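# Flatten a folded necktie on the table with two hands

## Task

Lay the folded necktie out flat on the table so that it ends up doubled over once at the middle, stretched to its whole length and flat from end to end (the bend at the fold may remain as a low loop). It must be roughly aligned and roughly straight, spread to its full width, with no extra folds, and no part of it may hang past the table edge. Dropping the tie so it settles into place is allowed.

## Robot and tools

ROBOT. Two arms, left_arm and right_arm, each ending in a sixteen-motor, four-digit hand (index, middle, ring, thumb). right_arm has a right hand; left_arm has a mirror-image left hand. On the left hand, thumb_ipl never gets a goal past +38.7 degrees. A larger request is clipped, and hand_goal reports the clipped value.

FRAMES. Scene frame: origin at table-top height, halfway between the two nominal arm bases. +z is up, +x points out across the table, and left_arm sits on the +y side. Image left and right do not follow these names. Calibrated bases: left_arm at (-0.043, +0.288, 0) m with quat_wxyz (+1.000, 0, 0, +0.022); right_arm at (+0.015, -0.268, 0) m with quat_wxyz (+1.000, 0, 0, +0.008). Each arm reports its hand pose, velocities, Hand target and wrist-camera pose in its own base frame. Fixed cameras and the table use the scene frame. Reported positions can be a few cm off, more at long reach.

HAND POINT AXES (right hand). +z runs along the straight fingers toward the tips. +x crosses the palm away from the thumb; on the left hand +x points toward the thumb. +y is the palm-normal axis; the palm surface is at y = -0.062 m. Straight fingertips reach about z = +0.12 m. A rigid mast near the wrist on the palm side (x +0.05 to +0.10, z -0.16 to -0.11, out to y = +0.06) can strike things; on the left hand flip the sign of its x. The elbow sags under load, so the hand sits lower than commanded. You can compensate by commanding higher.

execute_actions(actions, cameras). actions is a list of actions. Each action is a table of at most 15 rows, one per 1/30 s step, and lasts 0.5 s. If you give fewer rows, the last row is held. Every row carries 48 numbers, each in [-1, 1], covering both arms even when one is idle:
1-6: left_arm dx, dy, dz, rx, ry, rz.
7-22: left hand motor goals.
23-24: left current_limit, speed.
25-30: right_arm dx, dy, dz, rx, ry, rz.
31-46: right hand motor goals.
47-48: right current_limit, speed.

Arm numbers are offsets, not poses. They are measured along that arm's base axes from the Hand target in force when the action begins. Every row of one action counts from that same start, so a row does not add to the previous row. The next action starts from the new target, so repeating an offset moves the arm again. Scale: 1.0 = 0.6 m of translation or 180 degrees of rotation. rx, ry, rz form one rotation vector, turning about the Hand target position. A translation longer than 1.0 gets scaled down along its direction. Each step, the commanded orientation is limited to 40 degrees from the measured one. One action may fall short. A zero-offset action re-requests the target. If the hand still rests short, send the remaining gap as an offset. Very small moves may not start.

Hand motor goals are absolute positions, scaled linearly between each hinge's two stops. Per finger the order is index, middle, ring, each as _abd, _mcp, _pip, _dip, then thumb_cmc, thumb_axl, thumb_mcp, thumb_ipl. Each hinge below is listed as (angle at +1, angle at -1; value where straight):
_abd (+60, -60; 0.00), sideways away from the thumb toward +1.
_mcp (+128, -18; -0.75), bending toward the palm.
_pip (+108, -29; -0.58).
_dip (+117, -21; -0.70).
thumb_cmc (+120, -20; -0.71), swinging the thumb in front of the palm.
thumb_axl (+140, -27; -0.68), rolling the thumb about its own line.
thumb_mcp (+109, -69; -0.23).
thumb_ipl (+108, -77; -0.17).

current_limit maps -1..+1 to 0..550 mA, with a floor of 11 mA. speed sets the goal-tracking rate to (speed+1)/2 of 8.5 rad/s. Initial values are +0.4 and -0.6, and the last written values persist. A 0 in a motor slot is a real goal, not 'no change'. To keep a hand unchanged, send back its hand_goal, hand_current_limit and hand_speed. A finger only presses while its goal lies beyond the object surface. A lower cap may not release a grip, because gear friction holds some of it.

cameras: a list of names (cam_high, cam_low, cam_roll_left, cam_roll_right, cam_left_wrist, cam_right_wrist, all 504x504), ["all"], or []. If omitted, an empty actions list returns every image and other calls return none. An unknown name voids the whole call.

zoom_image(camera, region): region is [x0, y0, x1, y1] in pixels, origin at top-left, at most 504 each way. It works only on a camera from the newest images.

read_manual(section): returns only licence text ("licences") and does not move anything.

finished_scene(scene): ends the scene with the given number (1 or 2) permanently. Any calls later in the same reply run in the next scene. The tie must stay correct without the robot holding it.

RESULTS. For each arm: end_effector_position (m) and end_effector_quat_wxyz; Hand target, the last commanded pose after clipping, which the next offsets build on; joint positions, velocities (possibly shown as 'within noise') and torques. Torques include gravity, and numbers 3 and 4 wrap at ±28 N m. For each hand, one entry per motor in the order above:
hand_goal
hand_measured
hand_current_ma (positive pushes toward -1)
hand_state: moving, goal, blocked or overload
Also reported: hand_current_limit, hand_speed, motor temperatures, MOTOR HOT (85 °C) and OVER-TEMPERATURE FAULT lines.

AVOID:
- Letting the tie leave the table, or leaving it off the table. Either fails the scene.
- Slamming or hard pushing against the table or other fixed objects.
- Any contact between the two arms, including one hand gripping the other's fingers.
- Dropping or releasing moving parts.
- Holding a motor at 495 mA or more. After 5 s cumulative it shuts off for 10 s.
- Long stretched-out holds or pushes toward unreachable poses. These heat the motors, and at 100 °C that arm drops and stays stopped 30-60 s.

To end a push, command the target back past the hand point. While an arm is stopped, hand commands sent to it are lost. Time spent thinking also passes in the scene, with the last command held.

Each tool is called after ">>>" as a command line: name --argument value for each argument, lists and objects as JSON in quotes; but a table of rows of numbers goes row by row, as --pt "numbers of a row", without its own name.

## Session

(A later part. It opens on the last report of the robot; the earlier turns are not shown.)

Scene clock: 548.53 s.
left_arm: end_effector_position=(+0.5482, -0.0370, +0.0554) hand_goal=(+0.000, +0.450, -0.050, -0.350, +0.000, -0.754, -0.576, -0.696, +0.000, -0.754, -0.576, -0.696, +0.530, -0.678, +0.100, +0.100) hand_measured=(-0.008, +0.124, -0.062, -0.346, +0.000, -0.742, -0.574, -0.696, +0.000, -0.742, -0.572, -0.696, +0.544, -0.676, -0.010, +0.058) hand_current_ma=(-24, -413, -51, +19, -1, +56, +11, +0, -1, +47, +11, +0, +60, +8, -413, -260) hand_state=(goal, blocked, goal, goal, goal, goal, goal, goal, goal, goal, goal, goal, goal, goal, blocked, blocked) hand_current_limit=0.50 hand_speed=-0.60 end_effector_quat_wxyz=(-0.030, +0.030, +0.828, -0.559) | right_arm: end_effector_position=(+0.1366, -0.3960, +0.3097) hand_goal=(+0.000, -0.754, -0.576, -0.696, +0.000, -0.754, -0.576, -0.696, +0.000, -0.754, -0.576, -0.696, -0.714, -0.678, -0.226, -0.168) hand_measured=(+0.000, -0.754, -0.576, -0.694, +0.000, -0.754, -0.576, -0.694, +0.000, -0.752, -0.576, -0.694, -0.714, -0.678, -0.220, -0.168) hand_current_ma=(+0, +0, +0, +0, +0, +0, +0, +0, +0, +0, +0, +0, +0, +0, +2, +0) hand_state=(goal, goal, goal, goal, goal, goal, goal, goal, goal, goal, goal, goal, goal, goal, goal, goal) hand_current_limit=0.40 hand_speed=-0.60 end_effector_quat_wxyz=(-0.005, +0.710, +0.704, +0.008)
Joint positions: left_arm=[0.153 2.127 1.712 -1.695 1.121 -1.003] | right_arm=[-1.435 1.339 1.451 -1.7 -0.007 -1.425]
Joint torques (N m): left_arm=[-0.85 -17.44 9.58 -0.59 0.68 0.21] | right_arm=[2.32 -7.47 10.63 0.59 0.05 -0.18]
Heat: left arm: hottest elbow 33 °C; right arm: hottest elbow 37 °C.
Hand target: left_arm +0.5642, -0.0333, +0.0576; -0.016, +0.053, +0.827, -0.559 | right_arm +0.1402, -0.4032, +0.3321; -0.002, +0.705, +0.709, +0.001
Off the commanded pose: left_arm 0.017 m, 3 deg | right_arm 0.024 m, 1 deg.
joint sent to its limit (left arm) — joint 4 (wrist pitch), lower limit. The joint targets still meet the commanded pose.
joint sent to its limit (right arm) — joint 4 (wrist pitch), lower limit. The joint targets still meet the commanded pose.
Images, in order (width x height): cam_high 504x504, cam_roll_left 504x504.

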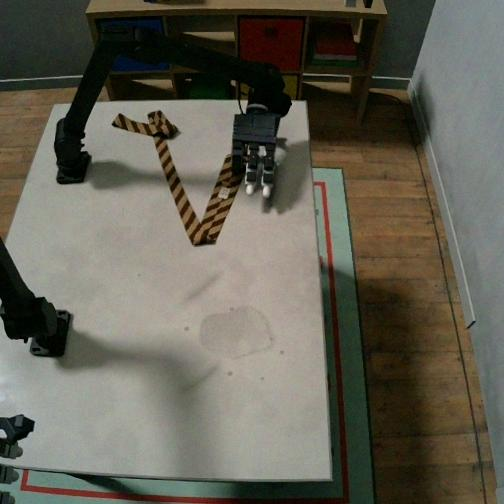

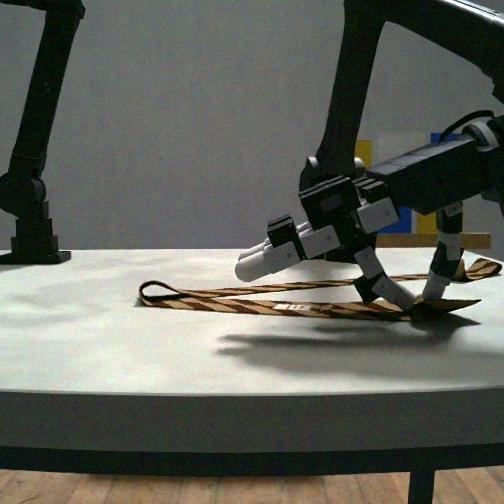

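>>> execute_actions --actions '[[[0,0,-0.01,0,0,0,0,0.25,-0.06,-0.35,0,-0.754,-0.576,-0.696,0,-0.754,-0.576,-0.696,0.53,-0.678,-0.45,-0.3,0.4,-0.6,0,0,0,0,0,0,0,-0.754,-0.576,-0.696,0,-0.754,-0.576,-0.696,0,-0.754,-0.576,-0.696,-0.714,-0.678,-0.226,-0.168,0.4,-0.6]],[[0,0,0.02,0,0,0,0,0.1,0.05,-0.33,0,-0.754,-0.576,-0.696,0,-0.754,-0.576,-0.696,0.53,-0.678,-0.45,-0.3,0.4,-0.6,0,0,0,0,0,0,0,-0.754,-0.576,-0.696,0,-0.754,-0.576,-0.696,0,-0.754,-0.576,-0.696,-0.714,-0.678,-0.226,-0.168,0.4,-0.6]],[[0,0,0.1,0,0,0,0,-0.137,0.226,-0.261,0,-0.754,-0.576,-0.696,0,-0.754,-0.576,-0.696,0.53,-0.678,-0.45,-0.3,0.4,-0.6,0,0,0,0,0,0,0,-0.754,-0.576,-0.696,0,-0.754,-0.576,-0.696,0,-0.754,-0.576,-0.696,-0.714,-0.678,-0.226,-0.168,0.4,-0.6]],[[-0.25,0,0.05,0,0,0,0,-0.137,0.226,-0.261,0,-0.754,-0.576,-0.696,0,-0.754,-0.576,-0.696,0.53,-0.678,-0.2,-0.1,0.4,-0.6,0,0,0,0,0,0,0,-0.754,-0.576,-0.696,0,-0.754,-0.576,-0.696,0,-0.754,-0.576,-0.696,-0.714,-0.678,-0.226,-0.168,0.4,-0.6]]]' --cameras '["cam_high","cam_roll_left"]'

>>> zoom_image --camera "cam_high" --region '[90, 80, 290, 280]'

>>> zoom_image --camera "cam_roll_left" --region '[100, 220, 504, 380]'

Scene clock: 551.63 s.
left_arm: end_effector_position=(+0.4037, -0.0404, +0.1472) hand_goal=(+0.000, -0.138, +0.226, -0.262, +0.000, -0.754, -0.576, -0.696, +0.000, -0.754, -0.576, -0.696, +0.530, -0.678, -0.200, -0.100) hand_measured=(+0.000, -0.132, +0.222, -0.264, +0.000, -0.742, -0.574, -0.696, +0.000, -0.744, -0.574, -0.696, +0.528, -0.678, -0.200, -0.102) hand_current_ma=(+2, +24, -17, -11, +1, +55, +11, +0, +1, +46, +11, +0, -4, -1, -2, -8) hand_state=(goal, goal, goal, goal, goal, goal, goal, goal, goal, goal, goal, goal, goal, goal, goal, goal) hand_current_limit=0.40 hand_speed=-0.60 end_effector_quat_wxyz=(-0.012, +0.032, +0.838, -0.545) | right_arm: end_effector_position=(+0.1366, -0.3960, +0.3097) hand_goal=(+0.000, -0.754, -0.576, -0.696, +0.000, -0.754, -0.576, -0.696, +0.000, -0.754, -0.576, -0.696, -0.714, -0.678, -0.226, -0.168) hand_measured=(+0.000, -0.754, -0.576, -0.694, +0.000, -0.754, -0.576, -0.694, +0.000, -0.752, -0.576, -0.694, -0.714, -0.678, -0.220, -0.168) hand_current_ma=(+0, +0, +0, +0, +0, +0, +0, +0, +0, +0, +0, +0, +0, +0, +2, +0) hand_state=(goal, goal, goal, goal, goal, goal, goal, goal, goal, goal, goal, goal, goal, goal, goal, goal) hand_current_limit=0.40 hand_speed=-0.60 end_effector_quat_wxyz=(-0.005, +0.710, +0.704, +0.008)
Joint positions: left_arm=[0.189 1.656 1.275 -1.698 1.088 -0.994] | right_arm=[-1.435 1.339 1.451 -1.7 -0.007 -1.425]
Joint torques (N m): left_arm=[-0.26 -12.45 8.64 -0.43 0.78 0.06] | right_arm=[2.02 -7.47 10.55 0.53 0.04 -0.1]
Heat: left arm: hottest elbow 33 °C; right arm: hottest elbow 37 °C.
Hand target: left_arm +0.4142, -0.0332, +0.1536; -0.016, +0.053, +0.827, -0.559 | right_arm +0.1402, -0.4032, +0.3321; -0.002, +0.705, +0.709, +0.001
Off the commanded pose: left_arm 0.014 m, 3 deg | right_arm 0.024 m, 1 deg.
joint read past its limit (left arm) — joint 4 (wrist pitch), lower limit.
joint sent to its limit (left arm) — joint 4 (wrist pitch), lower limit. The joint targets are off in orientation, not in position.
joint sent to its limit (right arm) — joint 4 (wrist pitch), lower limit. The joint targets still meet the commanded pose.
Images, in order (width x height): cam_high 504x504, cam_roll_left 504x504.

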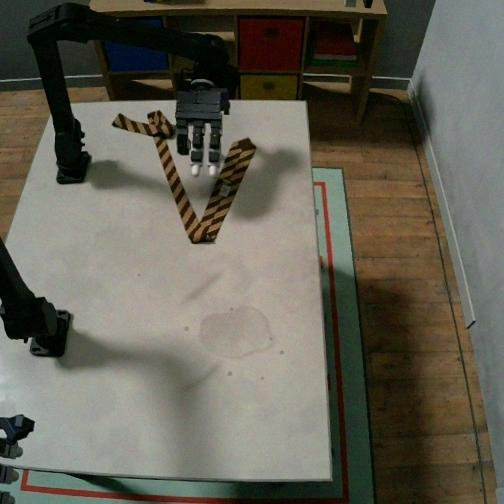

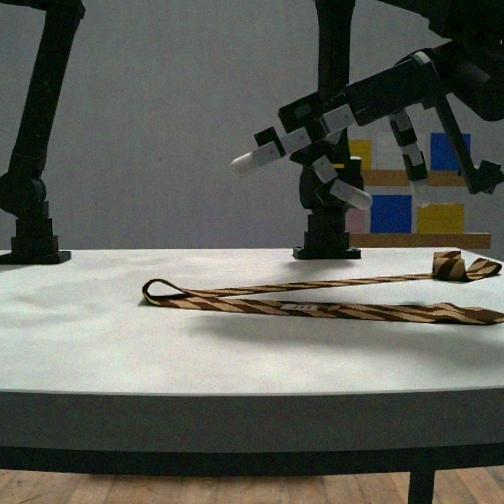

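Scaled by 2.520 from the camera's 504x504 image, which has a finer 720x720 frame.

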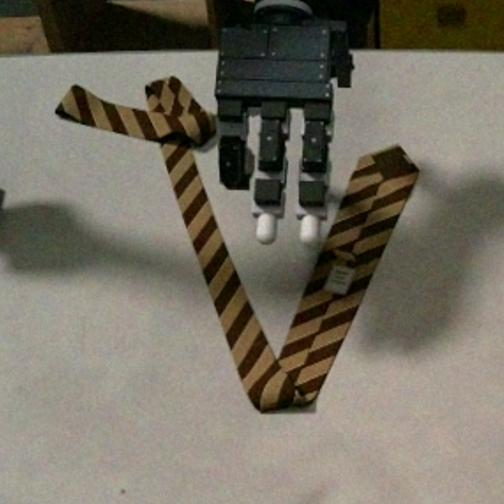

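Scaled by 1.248 from the camera's 504x504 image, which has a finer 720x720 frame.

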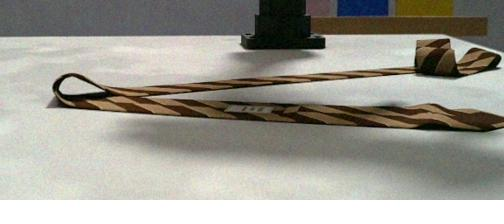

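>>> execute_actions --actions '[[[-0.132,0.038,-0.08,0,0,0,0,-0.137,0.226,-0.261,0,-0.754,-0.576,-0.696,0,-0.754,-0.576,-0.696,0.53,-0.678,-0.2,-0.1,0.4,-0.6,0,0,0,0,0,0,0,-0.754,-0.576,-0.696,0,-0.754,-0.576,-0.696,0,-0.754,-0.576,-0.696,-0.714,-0.678,-0.226,-0.168,0.4,-0.6]],[[0,0,-0.065,0,0,0,0,-0.137,0.226,-0.261,0,-0.754,-0.576,-0.696,0,-0.754,-0.576,-0.696,0.53,-0.678,-0.2,-0.1,0.4,-0.6,0,0,0,0,0,0,0,-0.754,-0.576,-0.696,0,-0.754,-0.576,-0.696,0,-0.754,-0.576,-0.696,-0.714,-0.678,-0.226,-0.168,0.4,-0.6]]]' --cameras '["cam_high","cam_roll_left","cam_left_wrist"]'

>>> zoom_image --camera "cam_high" --region '[90, 80, 290, 280]'

>>> zoom_image --camera "cam_left_wrist" --region '[0, 0, 200, 200]'

Scene clock: 554.17 s.
left_arm: end_effector_position=(+0.3279, -0.0142, +0.0614) hand_goal=(+0.000, -0.138, +0.226, -0.262, +0.000, -0.754, -0.576, -0.696, +0.000, -0.754, -0.576, -0.696, +0.530, -0.678, -0.200, -0.100) hand_measured=(+0.002, -0.134, +0.222, -0.264, +0.002, -0.742, -0.574, -0.696, +0.002, -0.744, -0.574, -0.696, +0.530, -0.678, -0.200, -0.102) hand_current_ma=(+4, +15, -16, -11, +3, +50, +11, +0, +3, +41, +11, +0, +1, -1, +0, -7) hand_state=(goal, goal, goal, goal, goal, goal, goal, goal, goal, goal, goal, goal, goal, goal, goal, goal) hand_current_limit=0.40 hand_speed=-0.60 end_effector_quat_wxyz=(-0.031, +0.043, +0.825, -0.563) | right_arm: end_effector_position=(+0.1366, -0.3960, +0.3097) hand_goal=(+0.000, -0.754, -0.576, -0.696, +0.000, -0.754, -0.576, -0.696, +0.000, -0.754, -0.576, -0.696, -0.714, -0.678, -0.226, -0.168) hand_measured=(+0.000, -0.754, -0.576, -0.694, +0.000, -0.754, -0.576, -0.694, +0.000, -0.752, -0.576, -0.694, -0.714, -0.678, -0.220, -0.168) hand_current_ma=(+0, +0, +0, +0, +0, +0, +0, +0, +0, +0, +0, +0, +0, +0, +2, +0) hand_state=(goal, goal, goal, goal, goal, goal, goal, goal, goal, goal, goal, goal, goal, goal, goal, goal) hand_current_limit=0.40 hand_speed=-0.60 end_effector_quat_wxyz=(-0.005, +0.710, +0.704, +0.008)
Joint positions: left_arm=[0.302 1.702 1.018 -1.68 1.023 -0.702] | right_arm=[-1.435 1.339 1.451 -1.7 -0.007 -1.425]
Joint torques (N m): left_arm=[-0.79 -11.93 5.91 -0.83 0.64 0.04] | right_arm=[2.43 -7.41 10.54 0.49 0.06 -0.13]
Heat: left arm: hottest elbow 33 °C; right arm: hottest elbow 37 °C.
Hand target: left_arm +0.3349, -0.0105, +0.0665; -0.016, +0.053, +0.827, -0.559 | right_arm +0.1402, -0.4032, +0.3321; -0.002, +0.705, +0.709, +0.001
Off the commanded pose: left_arm 0.009 m, 2 deg | right_arm 0.024 m, 1 deg.
joint sent to its limit (right arm) — joint 4 (wrist pitch), lower limit. The joint targets still meet the commanded pose.
Images, in order (width x height): cam_high 504x504, cam_roll_left 504x504, cam_left_wrist 504x504.

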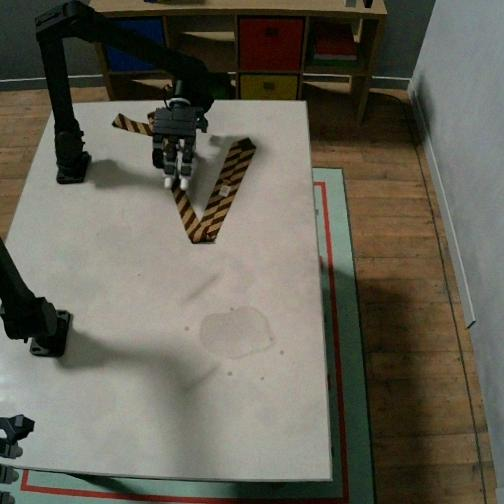

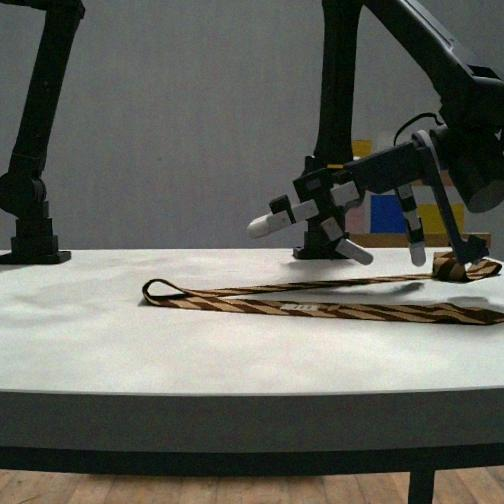

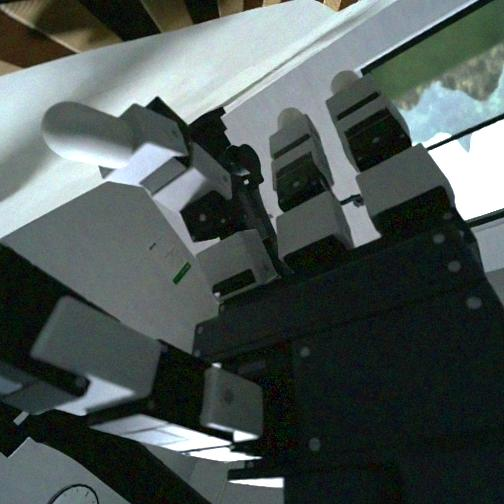

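Scaled by 2.520 from the camera's 504x504 image, which has a finer 720x720 frame.

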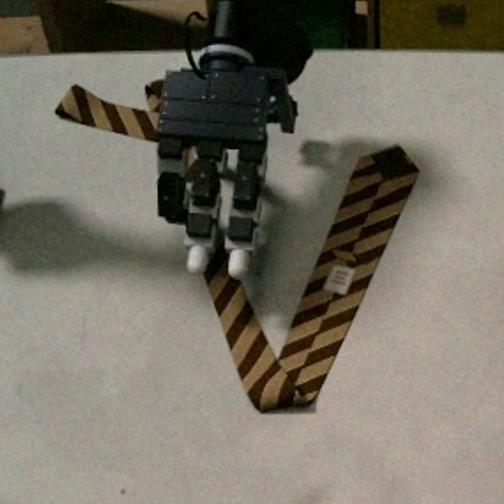

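Scaled by 2.520 from the camera's 504x504 image, which has a finer 720x720 frame.

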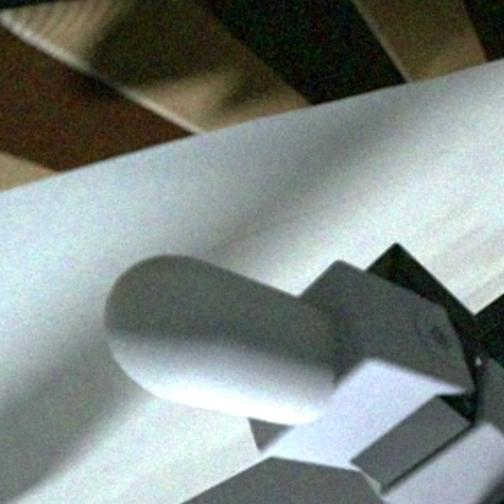

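>>> execute_actions --actions '[[[0.023,0,-0.018,0,0,0,0,-0.137,0.226,-0.261,0,-0.754,-0.576,-0.696,0,-0.754,-0.576,-0.696,0.53,-0.678,-0.2,-0.1,0.4,-0.6,0,0,0,0,0,0,0,-0.754,-0.576,-0.696,0,-0.754,-0.576,-0.696,0,-0.754,-0.576,-0.696,-0.714,-0.678,-0.226,-0.168,0.4,-0.6]]]' --cameras '["cam_roll_left","cam_left_wrist","cam_high"]'

>>> zoom_image --camera "cam_left_wrist" --region '[0, 0, 200, 200]'

>>> zoom_image --camera "cam_roll_left" --region '[250, 200, 504, 350]'

Scene clock: 555.57 s.
left_arm: end_effector_position=(+0.3328, -0.0136, +0.0507) hand_goal=(+0.000, -0.138, +0.226, -0.262, +0.000, -0.754, -0.576, -0.696, +0.000, -0.754, -0.576, -0.696, +0.530, -0.678, -0.200, -0.100) hand_measured=(+0.002, -0.134, +0.222, -0.264, +0.002, -0.742, -0.574, -0.696, +0.002, -0.744, -0.574, -0.696, +0.530, -0.678, -0.200, -0.102) hand_current_ma=(+4, +15, -16, -11, +3, +50, +11, +0, +3, +41, +11, +0, +2, -1, +0, -7) hand_state=(goal, goal, goal, goal, goal, goal, goal, goal, goal, goal, goal, goal, goal, goal, goal, goal) hand_current_limit=0.40 hand_speed=-0.60 end_effector_quat_wxyz=(-0.030, +0.042, +0.824, -0.564) | right_arm: end_effector_position=(+0.1366, -0.3960, +0.3097) hand_goal=(+0.000, -0.754, -0.576, -0.696, +0.000, -0.754, -0.576, -0.696, +0.000, -0.754, -0.576, -0.696, -0.714, -0.678, -0.226, -0.168) hand_measured=(+0.000, -0.754, -0.576, -0.694, +0.000, -0.754, -0.576, -0.694, +0.000, -0.752, -0.576, -0.694, -0.714, -0.678, -0.220, -0.168) hand_current_ma=(+0, +0, +0, +0, +0, +0, +0, +0, +0, +0, +0, +0, +0, +0, +2, +0) hand_state=(goal, goal, goal, goal, goal, goal, goal, goal, goal, goal, goal, goal, goal, goal, goal, goal) hand_current_limit=0.40 hand_speed=-0.60 end_effector_quat_wxyz=(-0.005, +0.710, +0.704, +0.008)
Joint positions: left_arm=[0.302 1.733 1.022 -1.656 1.029 -0.702] | right_arm=[-1.435 1.339 1.451 -1.7 -0.007 -1.425]
Joint torques (N m): left_arm=[-1.44 -11.16 7.53 -0.7 0.71 -0.07] | right_arm=[1.26 -7.36 10.61 0.46 -0.01 -0.14]
Heat: left arm: hottest elbow 32 °C; right arm: hottest elbow 37 °C.
Hand target: left_arm +0.3488, -0.0105, +0.0558; -0.016, +0.053, +0.827, -0.559 | right_arm +0.1402, -0.4032, +0.3321; -0.002, +0.705, +0.709, +0.001
Off the commanded pose: left_arm 0.017 m, 2 deg | right_arm 0.024 m, 1 deg.
joint sent to its limit (right arm) — joint 4 (wrist pitch), lower limit. The joint targets still meet the commanded pose.
Images, in order (width x height): cam_high 504x504, cam_roll_left 504x504, cam_left_wrist 504x504.

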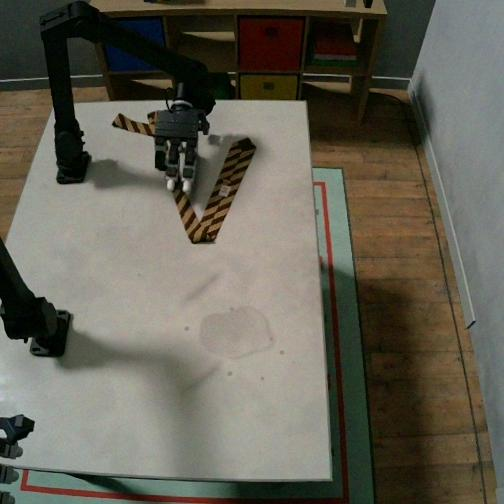

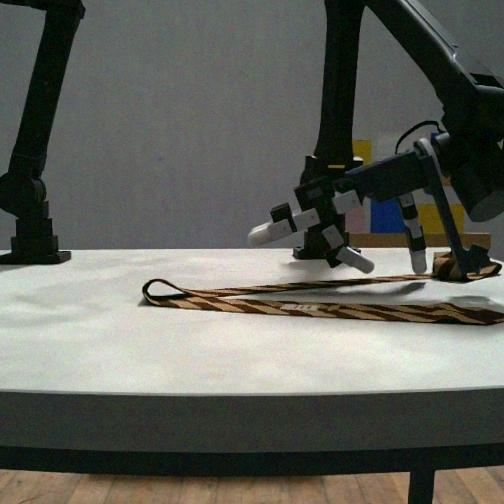

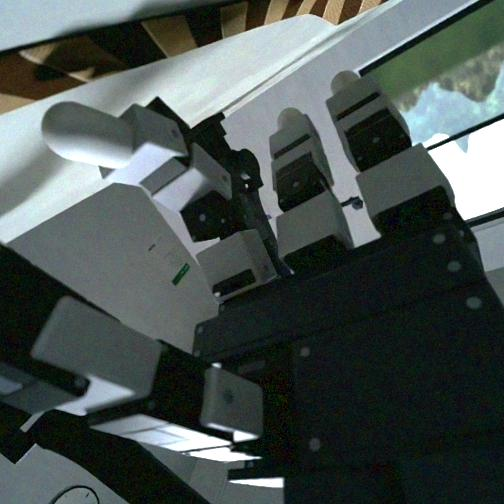

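Scaled by 2.520 from the camera's 504x504 image, which has a finer 720x720 frame.

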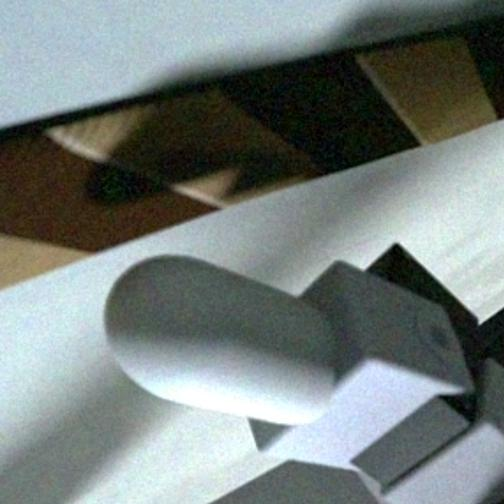

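Scaled by 1.984 from the camera's 504x504 image, which has a finer 720x720 frame.

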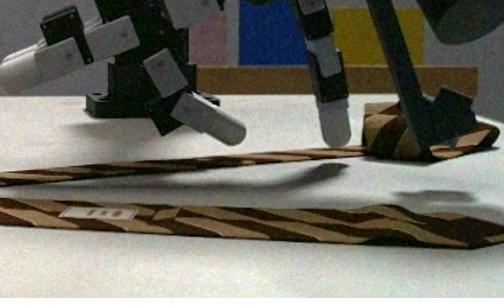

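>>> execute_actions --actions '[[[0.02,0,-0.01,0,0,0,0,-0.137,0.226,-0.261,0,-0.754,-0.576,-0.696,0,-0.754,-0.576,-0.696,0.53,-0.678,-0.2,-0.1,0.4,-0.6,0,0,0,0,0,0,0,-0.754,-0.576,-0.696,0,-0.754,-0.576,-0.696,0,-0.754,-0.576,-0.696,-0.714,-0.678,-0.226,-0.168,0.4,-0.6]]]' --cameras '["cam_roll_left","cam_left_wrist"]'

>>> zoom_image --camera "cam_left_wrist" --region '[0, 0, 200, 200]'

>>> zoom_image --camera "cam_roll_left" --region '[250, 200, 504, 350]'

Scene clock: 556.63 s.
left_arm: end_effector_position=(+0.3473, -0.0100, +0.0454) hand_goal=(+0.000, -0.138, +0.226, -0.262, +0.000, -0.754, -0.576, -0.696, +0.000, -0.754, -0.576, -0.696, +0.530, -0.678, -0.200, -0.100) hand_measured=(+0.002, -0.134, +0.222, -0.264, +0.002, -0.742, -0.574, -0.696, +0.002, -0.744, -0.574, -0.696, +0.530, -0.678, -0.200, -0.102) hand_current_ma=(+4, +15, -16, -11, +3, +50, +11, +0, +3, +41, +11, +0, +2, -1, +0, -7) hand_state=(goal, goal, goal, goal, goal, goal, goal, goal, goal, goal, goal, goal, goal, goal, goal, goal) hand_current_limit=0.40 hand_speed=-0.60 end_effector_quat_wxyz=(-0.023, +0.044, +0.824, -0.564) | right_arm: end_effector_position=(+0.1366, -0.3960, +0.3097) hand_goal=(+0.000, -0.754, -0.576, -0.696, +0.000, -0.754, -0.576, -0.696, +0.000, -0.754, -0.576, -0.696, -0.714, -0.678, -0.226, -0.168) hand_measured=(+0.000, -0.754, -0.576, -0.694, +0.000, -0.754, -0.576, -0.694, +0.000, -0.752, -0.576, -0.694, -0.714, -0.678, -0.220, -0.168) hand_current_ma=(+0, +0, +0, +0, +0, +0, +0, +0, +0, +0, +0, +0, +0, +0, +2, +0) hand_state=(goal, goal, goal, goal, goal, goal, goal, goal, goal, goal, goal, goal, goal, goal, goal, goal) hand_current_limit=0.40 hand_speed=-0.60 end_effector_quat_wxyz=(-0.005, +0.710, +0.704, +0.008)
Joint positions: left_arm=[0.302 1.764 1.054 -1.64 1.035 -0.703] | right_arm=[-1.435 1.339 1.451 -1.7 -0.007 -1.425]
Joint torques (N m): left_arm=[-1.96 -11.52 7.39 -0.72 0.71 -0.15] | right_arm=[1.85 -7.12 10.66 0.47 0.02 -0.18]
Heat: left arm: hottest elbow 32 °C; right arm: hottest elbow 38 °C.
Hand target: left_arm +0.3607, -0.0104, +0.0497; -0.016, +0.053, +0.827, -0.559 | right_arm +0.1402, -0.4032, +0.3321; -0.002, +0.705, +0.709, +0.001
Off the commanded pose: left_arm 0.014 m, 1 deg | right_arm 0.024 m, 1 deg.
joint sent to its limit (right arm) — joint 4 (wrist pitch), lower limit. The joint targets still meet the commanded pose.
Images, in order (width x height): cam_roll_left 504x504, cam_left_wrist 504x504.

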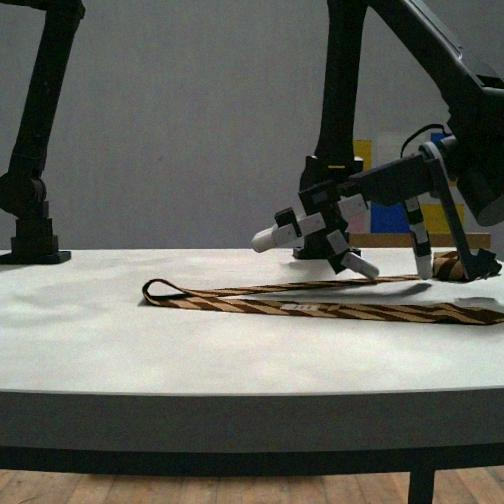

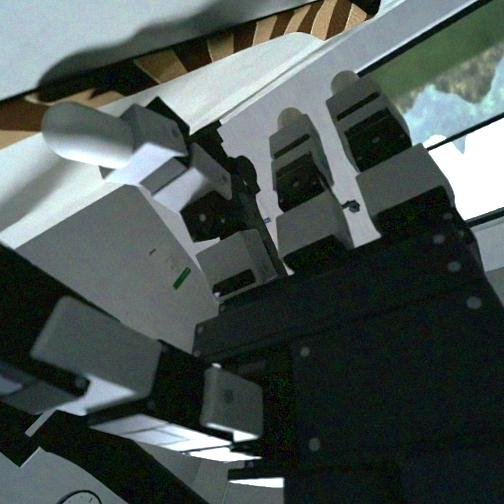

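Scaled by 2.520 from the camera's 504x504 image, which has a finer 720x720 frame.

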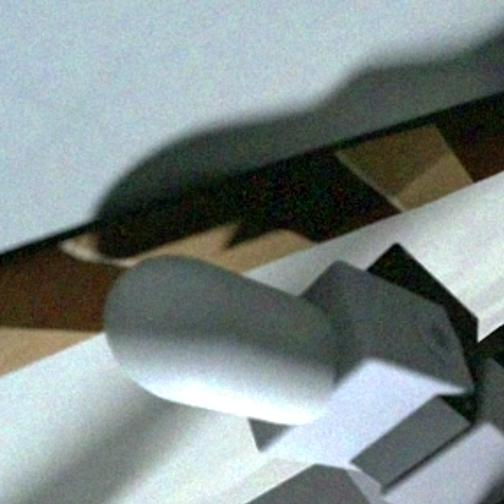

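Scaled by 1.984 from the camera's 504x504 image, which has a finer 720x720 frame.

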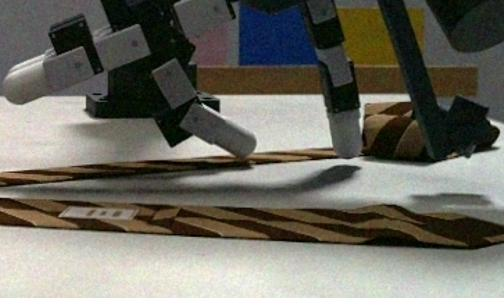

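>>> execute_actions --actions '[[[0,0,-0.018,0,0,0,0,-0.137,0.226,-0.261,0,-0.754,-0.576,-0.696,0,-0.754,-0.576,-0.696,0.53,-0.678,-0.2,-0.1,0.4,-0.6,0,0,0,0,0,0,0,-0.754,-0.576,-0.696,0,-0.754,-0.576,-0.696,0,-0.754,-0.576,-0.696,-0.714,-0.678,-0.226,-0.168,0.4,-0.6]]]' --cameras '["cam_roll_left","cam_left_wrist"]'

>>> zoom_image --camera "cam_left_wrist" --region '[0, 0, 200, 200]'

>>> zoom_image --camera "cam_roll_left" --region '[250, 200, 504, 350]'

Scene clock: 557.83 s.
left_arm: end_effector_position=(+0.3501, -0.0098, +0.0402) hand_goal=(+0.000, -0.138, +0.226, -0.262, +0.000, -0.754, -0.576, -0.696, +0.000, -0.754, -0.576, -0.696, +0.530, -0.678, -0.200, -0.100) hand_measured=(+0.002, -0.134, +0.232, -0.258, +0.002, -0.742, -0.574, -0.696, +0.002, -0.744, -0.574, -0.696, +0.532, -0.678, -0.204, -0.102) hand_current_ma=(+4, +18, +24, +14, +3, +50, +11, +0, +3, +42, +11, +0, +4, -1, -21, -8) hand_state=(goal, goal, goal, goal, goal, goal, goal, goal, goal, goal, goal, goal, goal, goal, goal, goal) hand_current_limit=0.40 hand_speed=-0.60 end_effector_quat_wxyz=(-0.020, +0.042, +0.825, -0.564) | right_arm: end_effector_position=(+0.1366, -0.3960, +0.3097) hand_goal=(+0.000, -0.754, -0.576, -0.696, +0.000, -0.754, -0.576, -0.696, +0.000, -0.754, -0.576, -0.696, -0.714, -0.678, -0.226, -0.168) hand_measured=(+0.000, -0.754, -0.576, -0.694, +0.000, -0.754, -0.576, -0.694, +0.000, -0.752, -0.576, -0.694, -0.714, -0.678, -0.220, -0.168) hand_current_ma=(+0, +0, +0, +0, +0, +0, +0, +0, +0, +0, +0, +0, +0, +0, +2, +0) hand_state=(goal, goal, goal, goal, goal, goal, goal, goal, goal, goal, goal, goal, goal, goal, goal, goal) hand_current_limit=0.40 hand_speed=-0.60 end_effector_quat_wxyz=(-0.005, +0.710, +0.704, +0.008)
Joint positions: left_arm=[0.302 1.774 1.054 -1.621 1.04 -0.711] | right_arm=[-1.435 1.339 1.451 -1.7 -0.007 -1.425]
Joint torques (N m): left_arm=[-1.9 -10.93 6.68 -0.43 0.54 -0.1] | right_arm=[1.03 -7.71 10.7 0.38 0.07 -0.15]
Heat: left arm: hottest elbow 32 °C; right arm: hottest elbow 38 °C.
Hand target: left_arm +0.3608, -0.0104, +0.0389; -0.016, +0.053, +0.827, -0.559 | right_arm +0.1402, -0.4032, +0.3321; -0.002, +0.705, +0.709, +0.001
Off the commanded pose: left_arm 0.011 m, 1 deg | right_arm 0.024 m, 1 deg.
joint sent to its limit (right arm) — joint 4 (wrist pitch), lower limit. The joint targets still meet the commanded pose.
Images, in order (width x height): cam_roll_left 504x504, cam_left_wrist 504x504.

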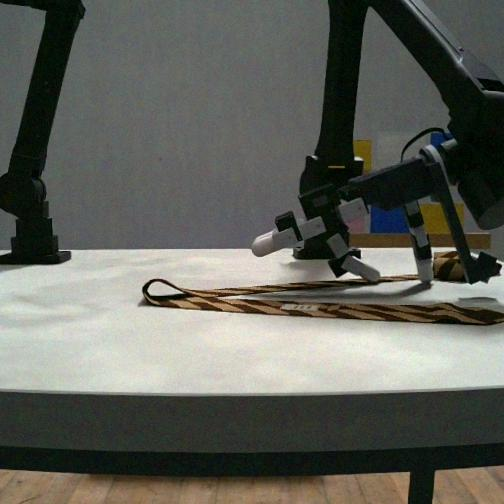

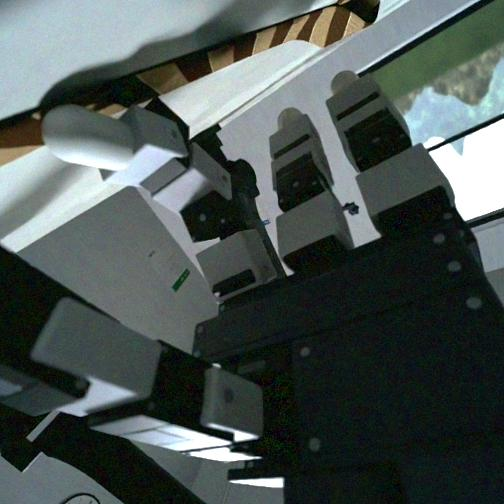

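Scaled by 2.520 from the camera's 504x504 image, which has a finer 720x720 frame.

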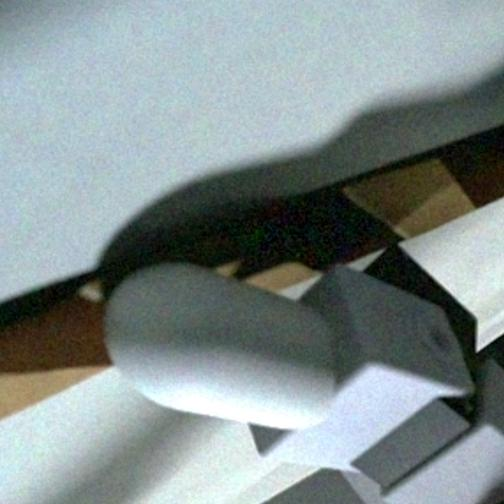

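Scaled by 1.984 from the camera's 504x504 image, which has a finer 720x720 frame.

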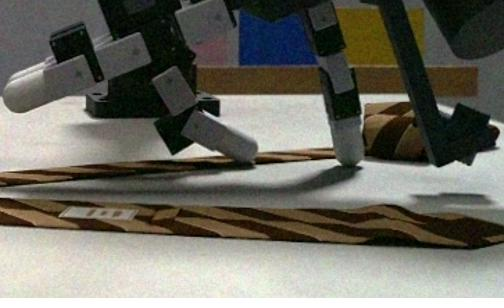

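>>> execute_actions --actions '[[[-0.01,0,-0.005,0,0,0,0,0,0.12,-0.3,0,-0.754,-0.576,-0.696,0,-0.754,-0.576,-0.696,0.53,-0.678,0.05,0.05,0.4,-0.6,0,0,0,0,0,0,0,-0.754,-0.576,-0.696,0,-0.754,-0.576,-0.696,0,-0.754,-0.576,-0.696,-0.714,-0.678,-0.226,-0.168,0.4,-0.6]],[[0,0,-0.016,0,0,0,0,0.25,-0.06,-0.38,0,-0.754,-0.576,-0.696,0,-0.754,-0.576,-0.696,0.53,-0.678,0.1,0.1,0.4,-0.6,0,0,0,0,0,0,0,-0.754,-0.576,-0.696,0,-0.754,-0.576,-0.696,0,-0.754,-0.576,-0.696,-0.714,-0.678,-0.226,-0.168,0.4,-0.6]],[[0,0,0,0,0,0,0,0.45,-0.05,-0.35,0,-0.754,-0.576,-0.696,0,-0.754,-0.576,-0.696,0.53,-0.678,0.1,0.1,0.5,-0.6,0,0,0,0,0,0,0,-0.754,-0.576,-0.696,0,-0.754,-0.576,-0.696,0,-0.754,-0.576,-0.696,-0.714,-0.678,-0.226,-0.168,0.4,-0.6]],[[0.0,-0.02,0.12,0,0,0,0,0.45,-0.05,-0.35,0,-0.754,-0.576,-0.696,0,-0.754,-0.576,-0.696,0.53,-0.678,0.1,0.1,0.5,-0.6,0,0,0,0,0,0,0,-0.754,-0.576,-0.696,0,-0.754,-0.576,-0.696,0,-0.754,-0.576,-0.696,-0.714,-0.678,-0.226,-0.168,0.4,-0.6]]]' --cameras '["cam_high","cam_roll_left","cam_left_wrist"]'

Scene clock: 561.00 s.
left_arm: end_effector_position=(+0.3460, -0.0227, +0.0918) hand_goal=(+0.000, +0.450, -0.050, -0.350, +0.000, -0.754, -0.576, -0.696, +0.000, -0.754, -0.576, -0.696, +0.530, -0.678, +0.100, +0.100) hand_measured=(+0.004, +0.350, -0.064, -0.352, +0.002, -0.740, -0.574, -0.696, +0.002, -0.742, -0.574, -0.696, +0.526, -0.678, -0.196, +0.070) hand_current_ma=(+10, -413, -53, -7, +3, +58, +11, +0, +3, +48, +11, +0, -13, -1, -412, -180) hand_state=(goal, blocked, goal, goal, goal, goal, goal, goal, goal, goal, goal, goal, goal, goal, blocked, blocked) hand_current_limit=0.50 hand_speed=-0.60 end_effector_quat_wxyz=(-0.012, +0.048, +0.829, -0.557) | right_arm: end_effector_position=(+0.1366, -0.3960, +0.3097) hand_goal=(+0.000, -0.754, -0.576, -0.696, +0.000, -0.754, -0.576, -0.696, +0.000, -0.754, -0.576, -0.696, -0.714, -0.678, -0.226, -0.168) hand_measured=(+0.000, -0.754, -0.576, -0.694, +0.000, -0.754, -0.576, -0.694, +0.000, -0.752, -0.576, -0.694, -0.714, -0.678, -0.220, -0.168) hand_current_ma=(+0, +0, +0, +0, +0, +0, +0, +0, +0, +0, +0, +0, +0, +0, +2, +0) hand_state=(goal, goal, goal, goal, goal, goal, goal, goal, goal, goal, goal, goal, goal, goal, goal, goal) hand_current_limit=0.40 hand_speed=-0.60 end_effector_quat_wxyz=(-0.005, +0.710, +0.704, +0.008)
Joint positions: left_arm=[0.27 1.644 1.065 -1.685 1.054 -0.771] | right_arm=[-1.435 1.339 1.451 -1.7 -0.007 -1.425]
Joint torques (N m): left_arm=[-1.55 -10.46 8.02 -1.13 0.67 -0.17] | right_arm=[1.9 -7.18 10.61 0.69 0.09 -0.15]
Heat: left arm: hottest elbow 32 °C; right arm: hottest elbow 38 °C.
Hand target: left_arm +0.3549, -0.0224, +0.0984; -0.016, +0.053, +0.827, -0.559 | right_arm +0.1402, -0.4032, +0.3321; -0.002, +0.705, +0.709, +0.001
Off the commanded pose: left_arm 0.011 m, 1 deg | right_arm 0.024 m, 1 deg.
joint sent to its limit (left arm) — joint 4 (wrist pitch), lower limit. The joint targets still meet the commanded pose.
joint sent to its limit (right arm) — joint 4 (wrist pitch), lower limit. The joint targets still meet the commanded pose.
Images, in order (width x height): cam_high 504x504, cam_roll_left 504x504, cam_left_wrist 504x504.

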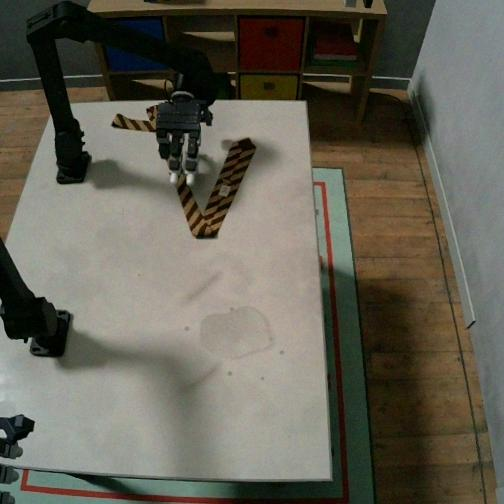

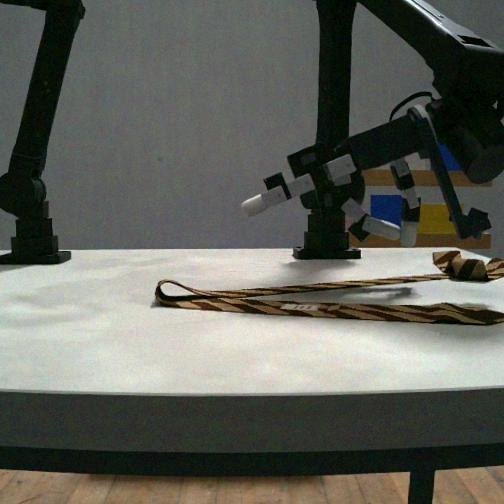

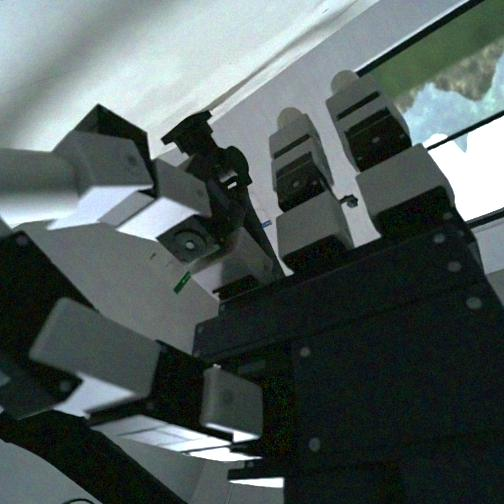

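>>> execute_actions --actions '[[[0.0,0.02,0.05,0,0,0,0,-0.137,0.226,-0.261,0,-0.754,-0.576,-0.696,0,-0.754,-0.576,-0.696,0.53,-0.678,-0.2,-0.1,0.4,-0.6,0,0,0,0,0,0,0,-0.754,-0.576,-0.696,0,-0.754,-0.576,-0.696,0,-0.754,-0.576,-0.696,-0.714,-0.678,-0.226,-0.168,0.4,-0.6]]]' --cameras '["cam_high","cam_left_wrist"]'

>>> zoom_image --camera "cam_high" --region '[90, 80, 290, 280]'

Scene clock: 562.07 s.
left_arm: end_effector_position=(+0.3440, -0.0186, +0.1179) hand_goal=(+0.000, -0.138, +0.226, -0.262, +0.000, -0.754, -0.576, -0.696, +0.000, -0.754, -0.576, -0.696, +0.530, -0.678, -0.200, -0.100) hand_measured=(+0.002, -0.132, +0.220, -0.266, +0.002, -0.740, -0.574, -0.696, +0.002, -0.742, -0.574, -0.696, +0.528, -0.678, -0.200, -0.098) hand_current_ma=(+8, +28, -23, -12, +3, +58, +11, +0, +3, +48, +11, +0, -6, -1, -2, +11) hand_state=(goal, goal, goal, goal, goal, goal, goal, goal, goal, goal, goal, goal, goal, goal, goal, goal) hand_current_limit=0.40 hand_speed=-0.60 end_effector_quat_wxyz=(-0.003, +0.042, +0.842, -0.539) | right_arm: end_effector_position=(+0.1366, -0.3960, +0.3097) hand_goal=(+0.000, -0.754, -0.576, -0.696, +0.000, -0.754, -0.576, -0.696, +0.000, -0.754, -0.576, -0.696, -0.714, -0.678, -0.226, -0.168) hand_measured=(+0.000, -0.754, -0.576, -0.694, +0.000, -0.754, -0.576, -0.694, +0.000, -0.752, -0.576, -0.694, -0.714, -0.678, -0.220, -0.168) hand_current_ma=(+0, +0, +0, +0, +0, +0, +0, +0, +0, +0, +0, +0, +0, +0, +2, +0) hand_state=(goal, goal, goal, goal, goal, goal, goal, goal, goal, goal, goal, goal, goal, goal, goal, goal) hand_current_limit=0.40 hand_speed=-0.60 end_effector_quat_wxyz=(-0.005, +0.710, +0.704, +0.008)
Joint positions: left_arm=[0.27 1.568 1.077 -1.685 1.035 -0.851] | right_arm=[-1.435 1.339 1.451 -1.7 -0.007 -1.425]
Joint torques (N m): left_arm=[-0.15 -10.34 8.99 -1.03 0.71 -0.14] | right_arm=[1.26 -8.23 10.76 0.35 0.02 -0.15]
Heat: left arm: hottest elbow 32 °C; right arm: hottest elbow 38 °C.
Hand target: left_arm +0.3548, -0.0104, +0.1284; -0.016, +0.053, +0.827, -0.559 | right_arm +0.1402, -0.4032, +0.3321; -0.002, +0.705, +0.709, +0.001
Off the commanded pose: left_arm 0.017 m, 3 deg | right_arm 0.024 m, 1 deg.
joint sent to its limit (left arm) — joint 4 (wrist pitch), lower limit. The joint targets are off in orientation, not in position.
joint sent to its limit (right arm) — joint 4 (wrist pitch), lower limit. The joint targets still meet the commanded pose.
Images, in order (width x height): cam_high 504x504, cam_left_wrist 504x504.

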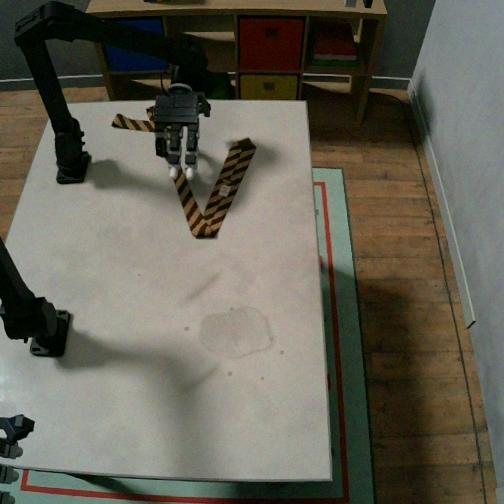

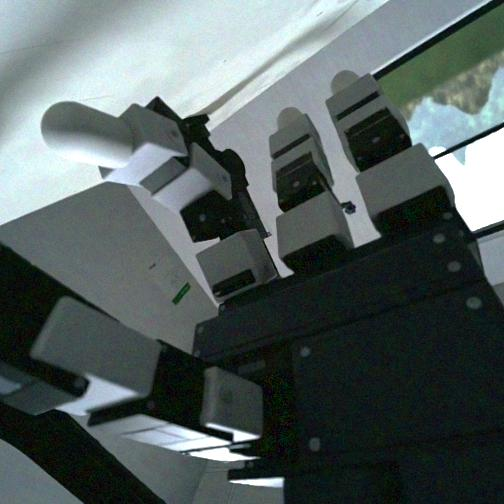

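Scaled by 2.520 from the camera's 504x504 image, which has a finer 720x720 frame.

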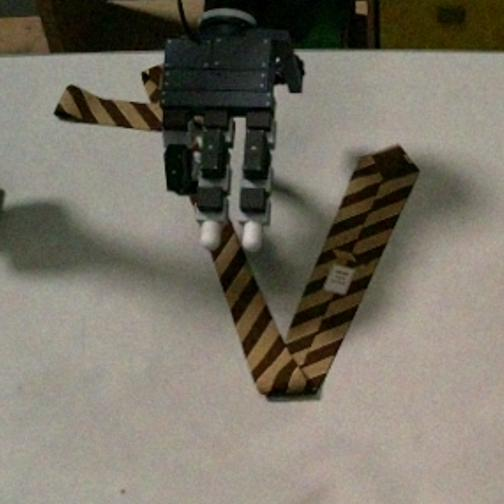

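>>> execute_actions --actions '[[[-0.013,0.047,-0.1,0,0,0.083,0,-0.137,0.226,-0.261,0,-0.754,-0.576,-0.696,0,-0.754,-0.576,-0.696,0.53,-0.678,-0.2,-0.1,0.4,-0.6,0,0,0,0,0,0,0,-0.754,-0.576,-0.696,0,-0.754,-0.576,-0.696,0,-0.754,-0.576,-0.696,-0.714,-0.678,-0.226,-0.168,0.4,-0.6]],[[0,0,-0.02,0,0,0,0,-0.137,0.226,-0.261,0,-0.754,-0.576,-0.696,0,-0.754,-0.576,-0.696,0.53,-0.678,-0.2,-0.1,0.4,-0.6,0,0,0,0,0,0,0,-0.754,-0.576,-0.696,0,-0.754,-0.576,-0.696,0,-0.754,-0.576,-0.696,-0.714,-0.678,-0.226,-0.168,0.4,-0.6]]]' --cameras '["cam_high","cam_left_wrist","cam_roll_left"]'

>>> zoom_image --camera "cam_high" --region '[90, 80, 290, 280]'

>>> zoom_image --camera "cam_left_wrist" --region '[0, 0, 200, 200]'

>>> zoom_image --camera "cam_roll_left" --region '[250, 200, 504, 350]'

Scene clock: 564.73 s.
left_arm: end_effector_position=(+0.3465, +0.0224, +0.0581) hand_goal=(+0.000, -0.138, +0.226, -0.262, +0.000, -0.754, -0.576, -0.696, +0.000, -0.754, -0.576, -0.696, +0.530, -0.678, -0.200, -0.100) hand_measured=(+0.002, -0.136, +0.222, -0.264, +0.000, -0.744, -0.574, -0.696, +0.000, -0.744, -0.574, -0.696, +0.530, -0.678, -0.200, -0.098) hand_current_ma=(+4, +9, -18, -11, +0, +45, +10, +0, +0, +39, +10, +0, +1, -1, +4, +9) hand_state=(goal, goal, goal, goal, goal, goal, goal, goal, goal, goal, goal, goal, goal, goal, goal, goal) hand_current_limit=0.40 hand_speed=-0.60 end_effector_quat_wxyz=(+0.063, -0.056, +0.827, -0.555) | right_arm: end_effector_position=(+0.1366, -0.3960, +0.3097) hand_goal=(+0.000, -0.754, -0.576, -0.696, +0.000, -0.754, -0.576, -0.696, +0.000, -0.754, -0.576, -0.696, -0.714, -0.678, -0.226, -0.168) hand_measured=(+0.000, -0.754, -0.576, -0.694, +0.000, -0.754, -0.576, -0.694, +0.000, -0.752, -0.576, -0.694, -0.714, -0.678, -0.220, -0.168) hand_current_ma=(+0, +0, +0, +0, +0, +0, +0, +0, +0, +0, +0, +0, +0, +0, +2, +0) hand_state=(goal, goal, goal, goal, goal, goal, goal, goal, goal, goal, goal, goal, goal, goal, goal, goal) hand_current_limit=0.40 hand_speed=-0.60 end_effector_quat_wxyz=(-0.005, +0.710, +0.704, +0.008)
Joint positions: left_arm=[0.42 1.633 0.961 -1.431 1.121 -0.947] | right_arm=[-1.435 1.339 1.451 -1.7 -0.007 -1.425]
Joint torques (N m): left_arm=[-1.96 -9.99 5.45 -0.28 0.86 -0.15] | right_arm=[1.67 -7.77 10.82 0.54 0.05 -0.14]
Heat: left arm: hottest elbow 32 °C; right arm: hottest elbow 38 °C.
Hand target: left_arm +0.3470, +0.0178, +0.0564; +0.057, -0.055, +0.827, -0.556 | right_arm +0.1402, -0.4032, +0.3321; -0.002, +0.705, +0.709, +0.001
Off the commanded pose: left_arm 0.005 m, 1 deg | right_arm 0.024 m, 1 deg.
joint sent to its limit (right arm) — joint 4 (wrist pitch), lower limit. The joint targets still meet the commanded pose.
Images, in order (width x height): cam_high 504x504, cam_roll_left 504x504, cam_left_wrist 504x504.

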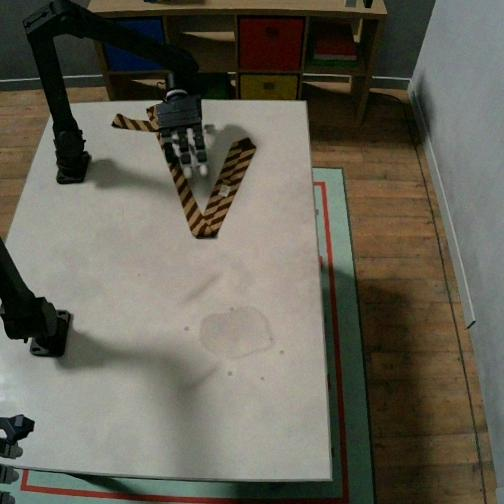

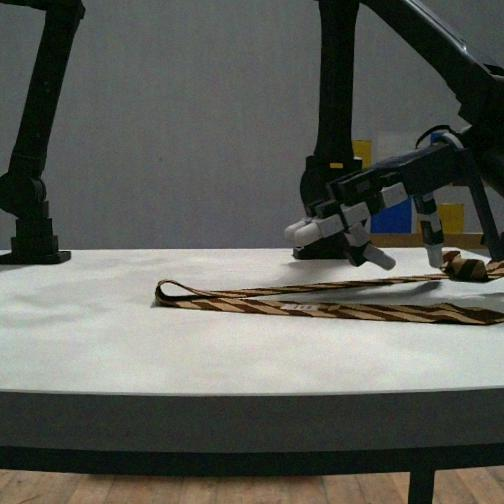

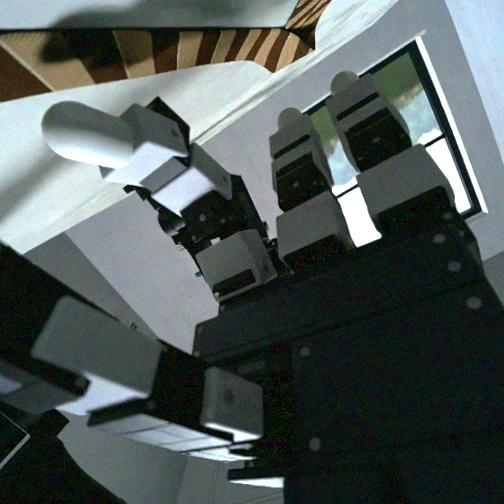

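Scaled by 2.520 from the camera's 504x504 image, which has a finer 720x720 frame.

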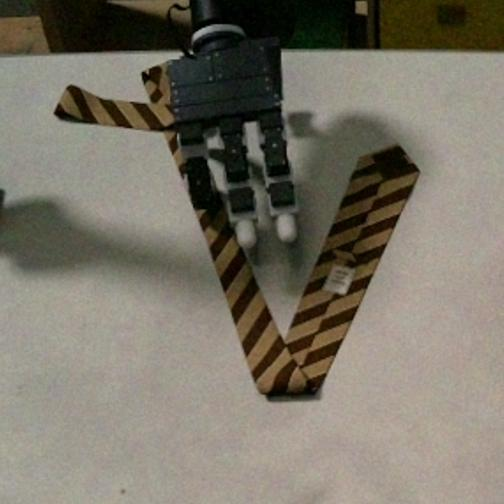

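Scaled by 2.520 from the camera's 504x504 image, which has a finer 720x720 frame.

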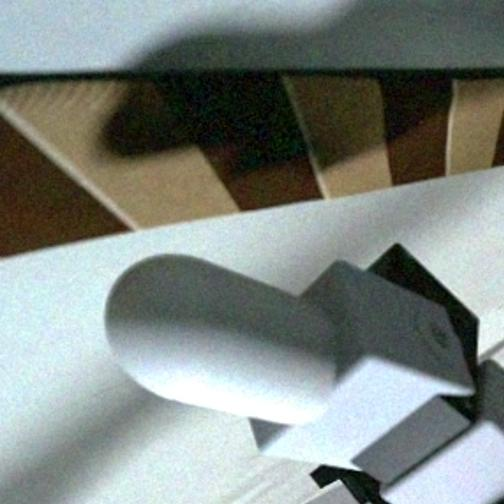

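Scaled by 1.984 from the camera's 504x504 image, which has a finer 720x720 frame.

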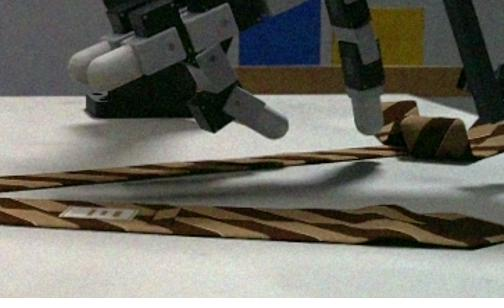

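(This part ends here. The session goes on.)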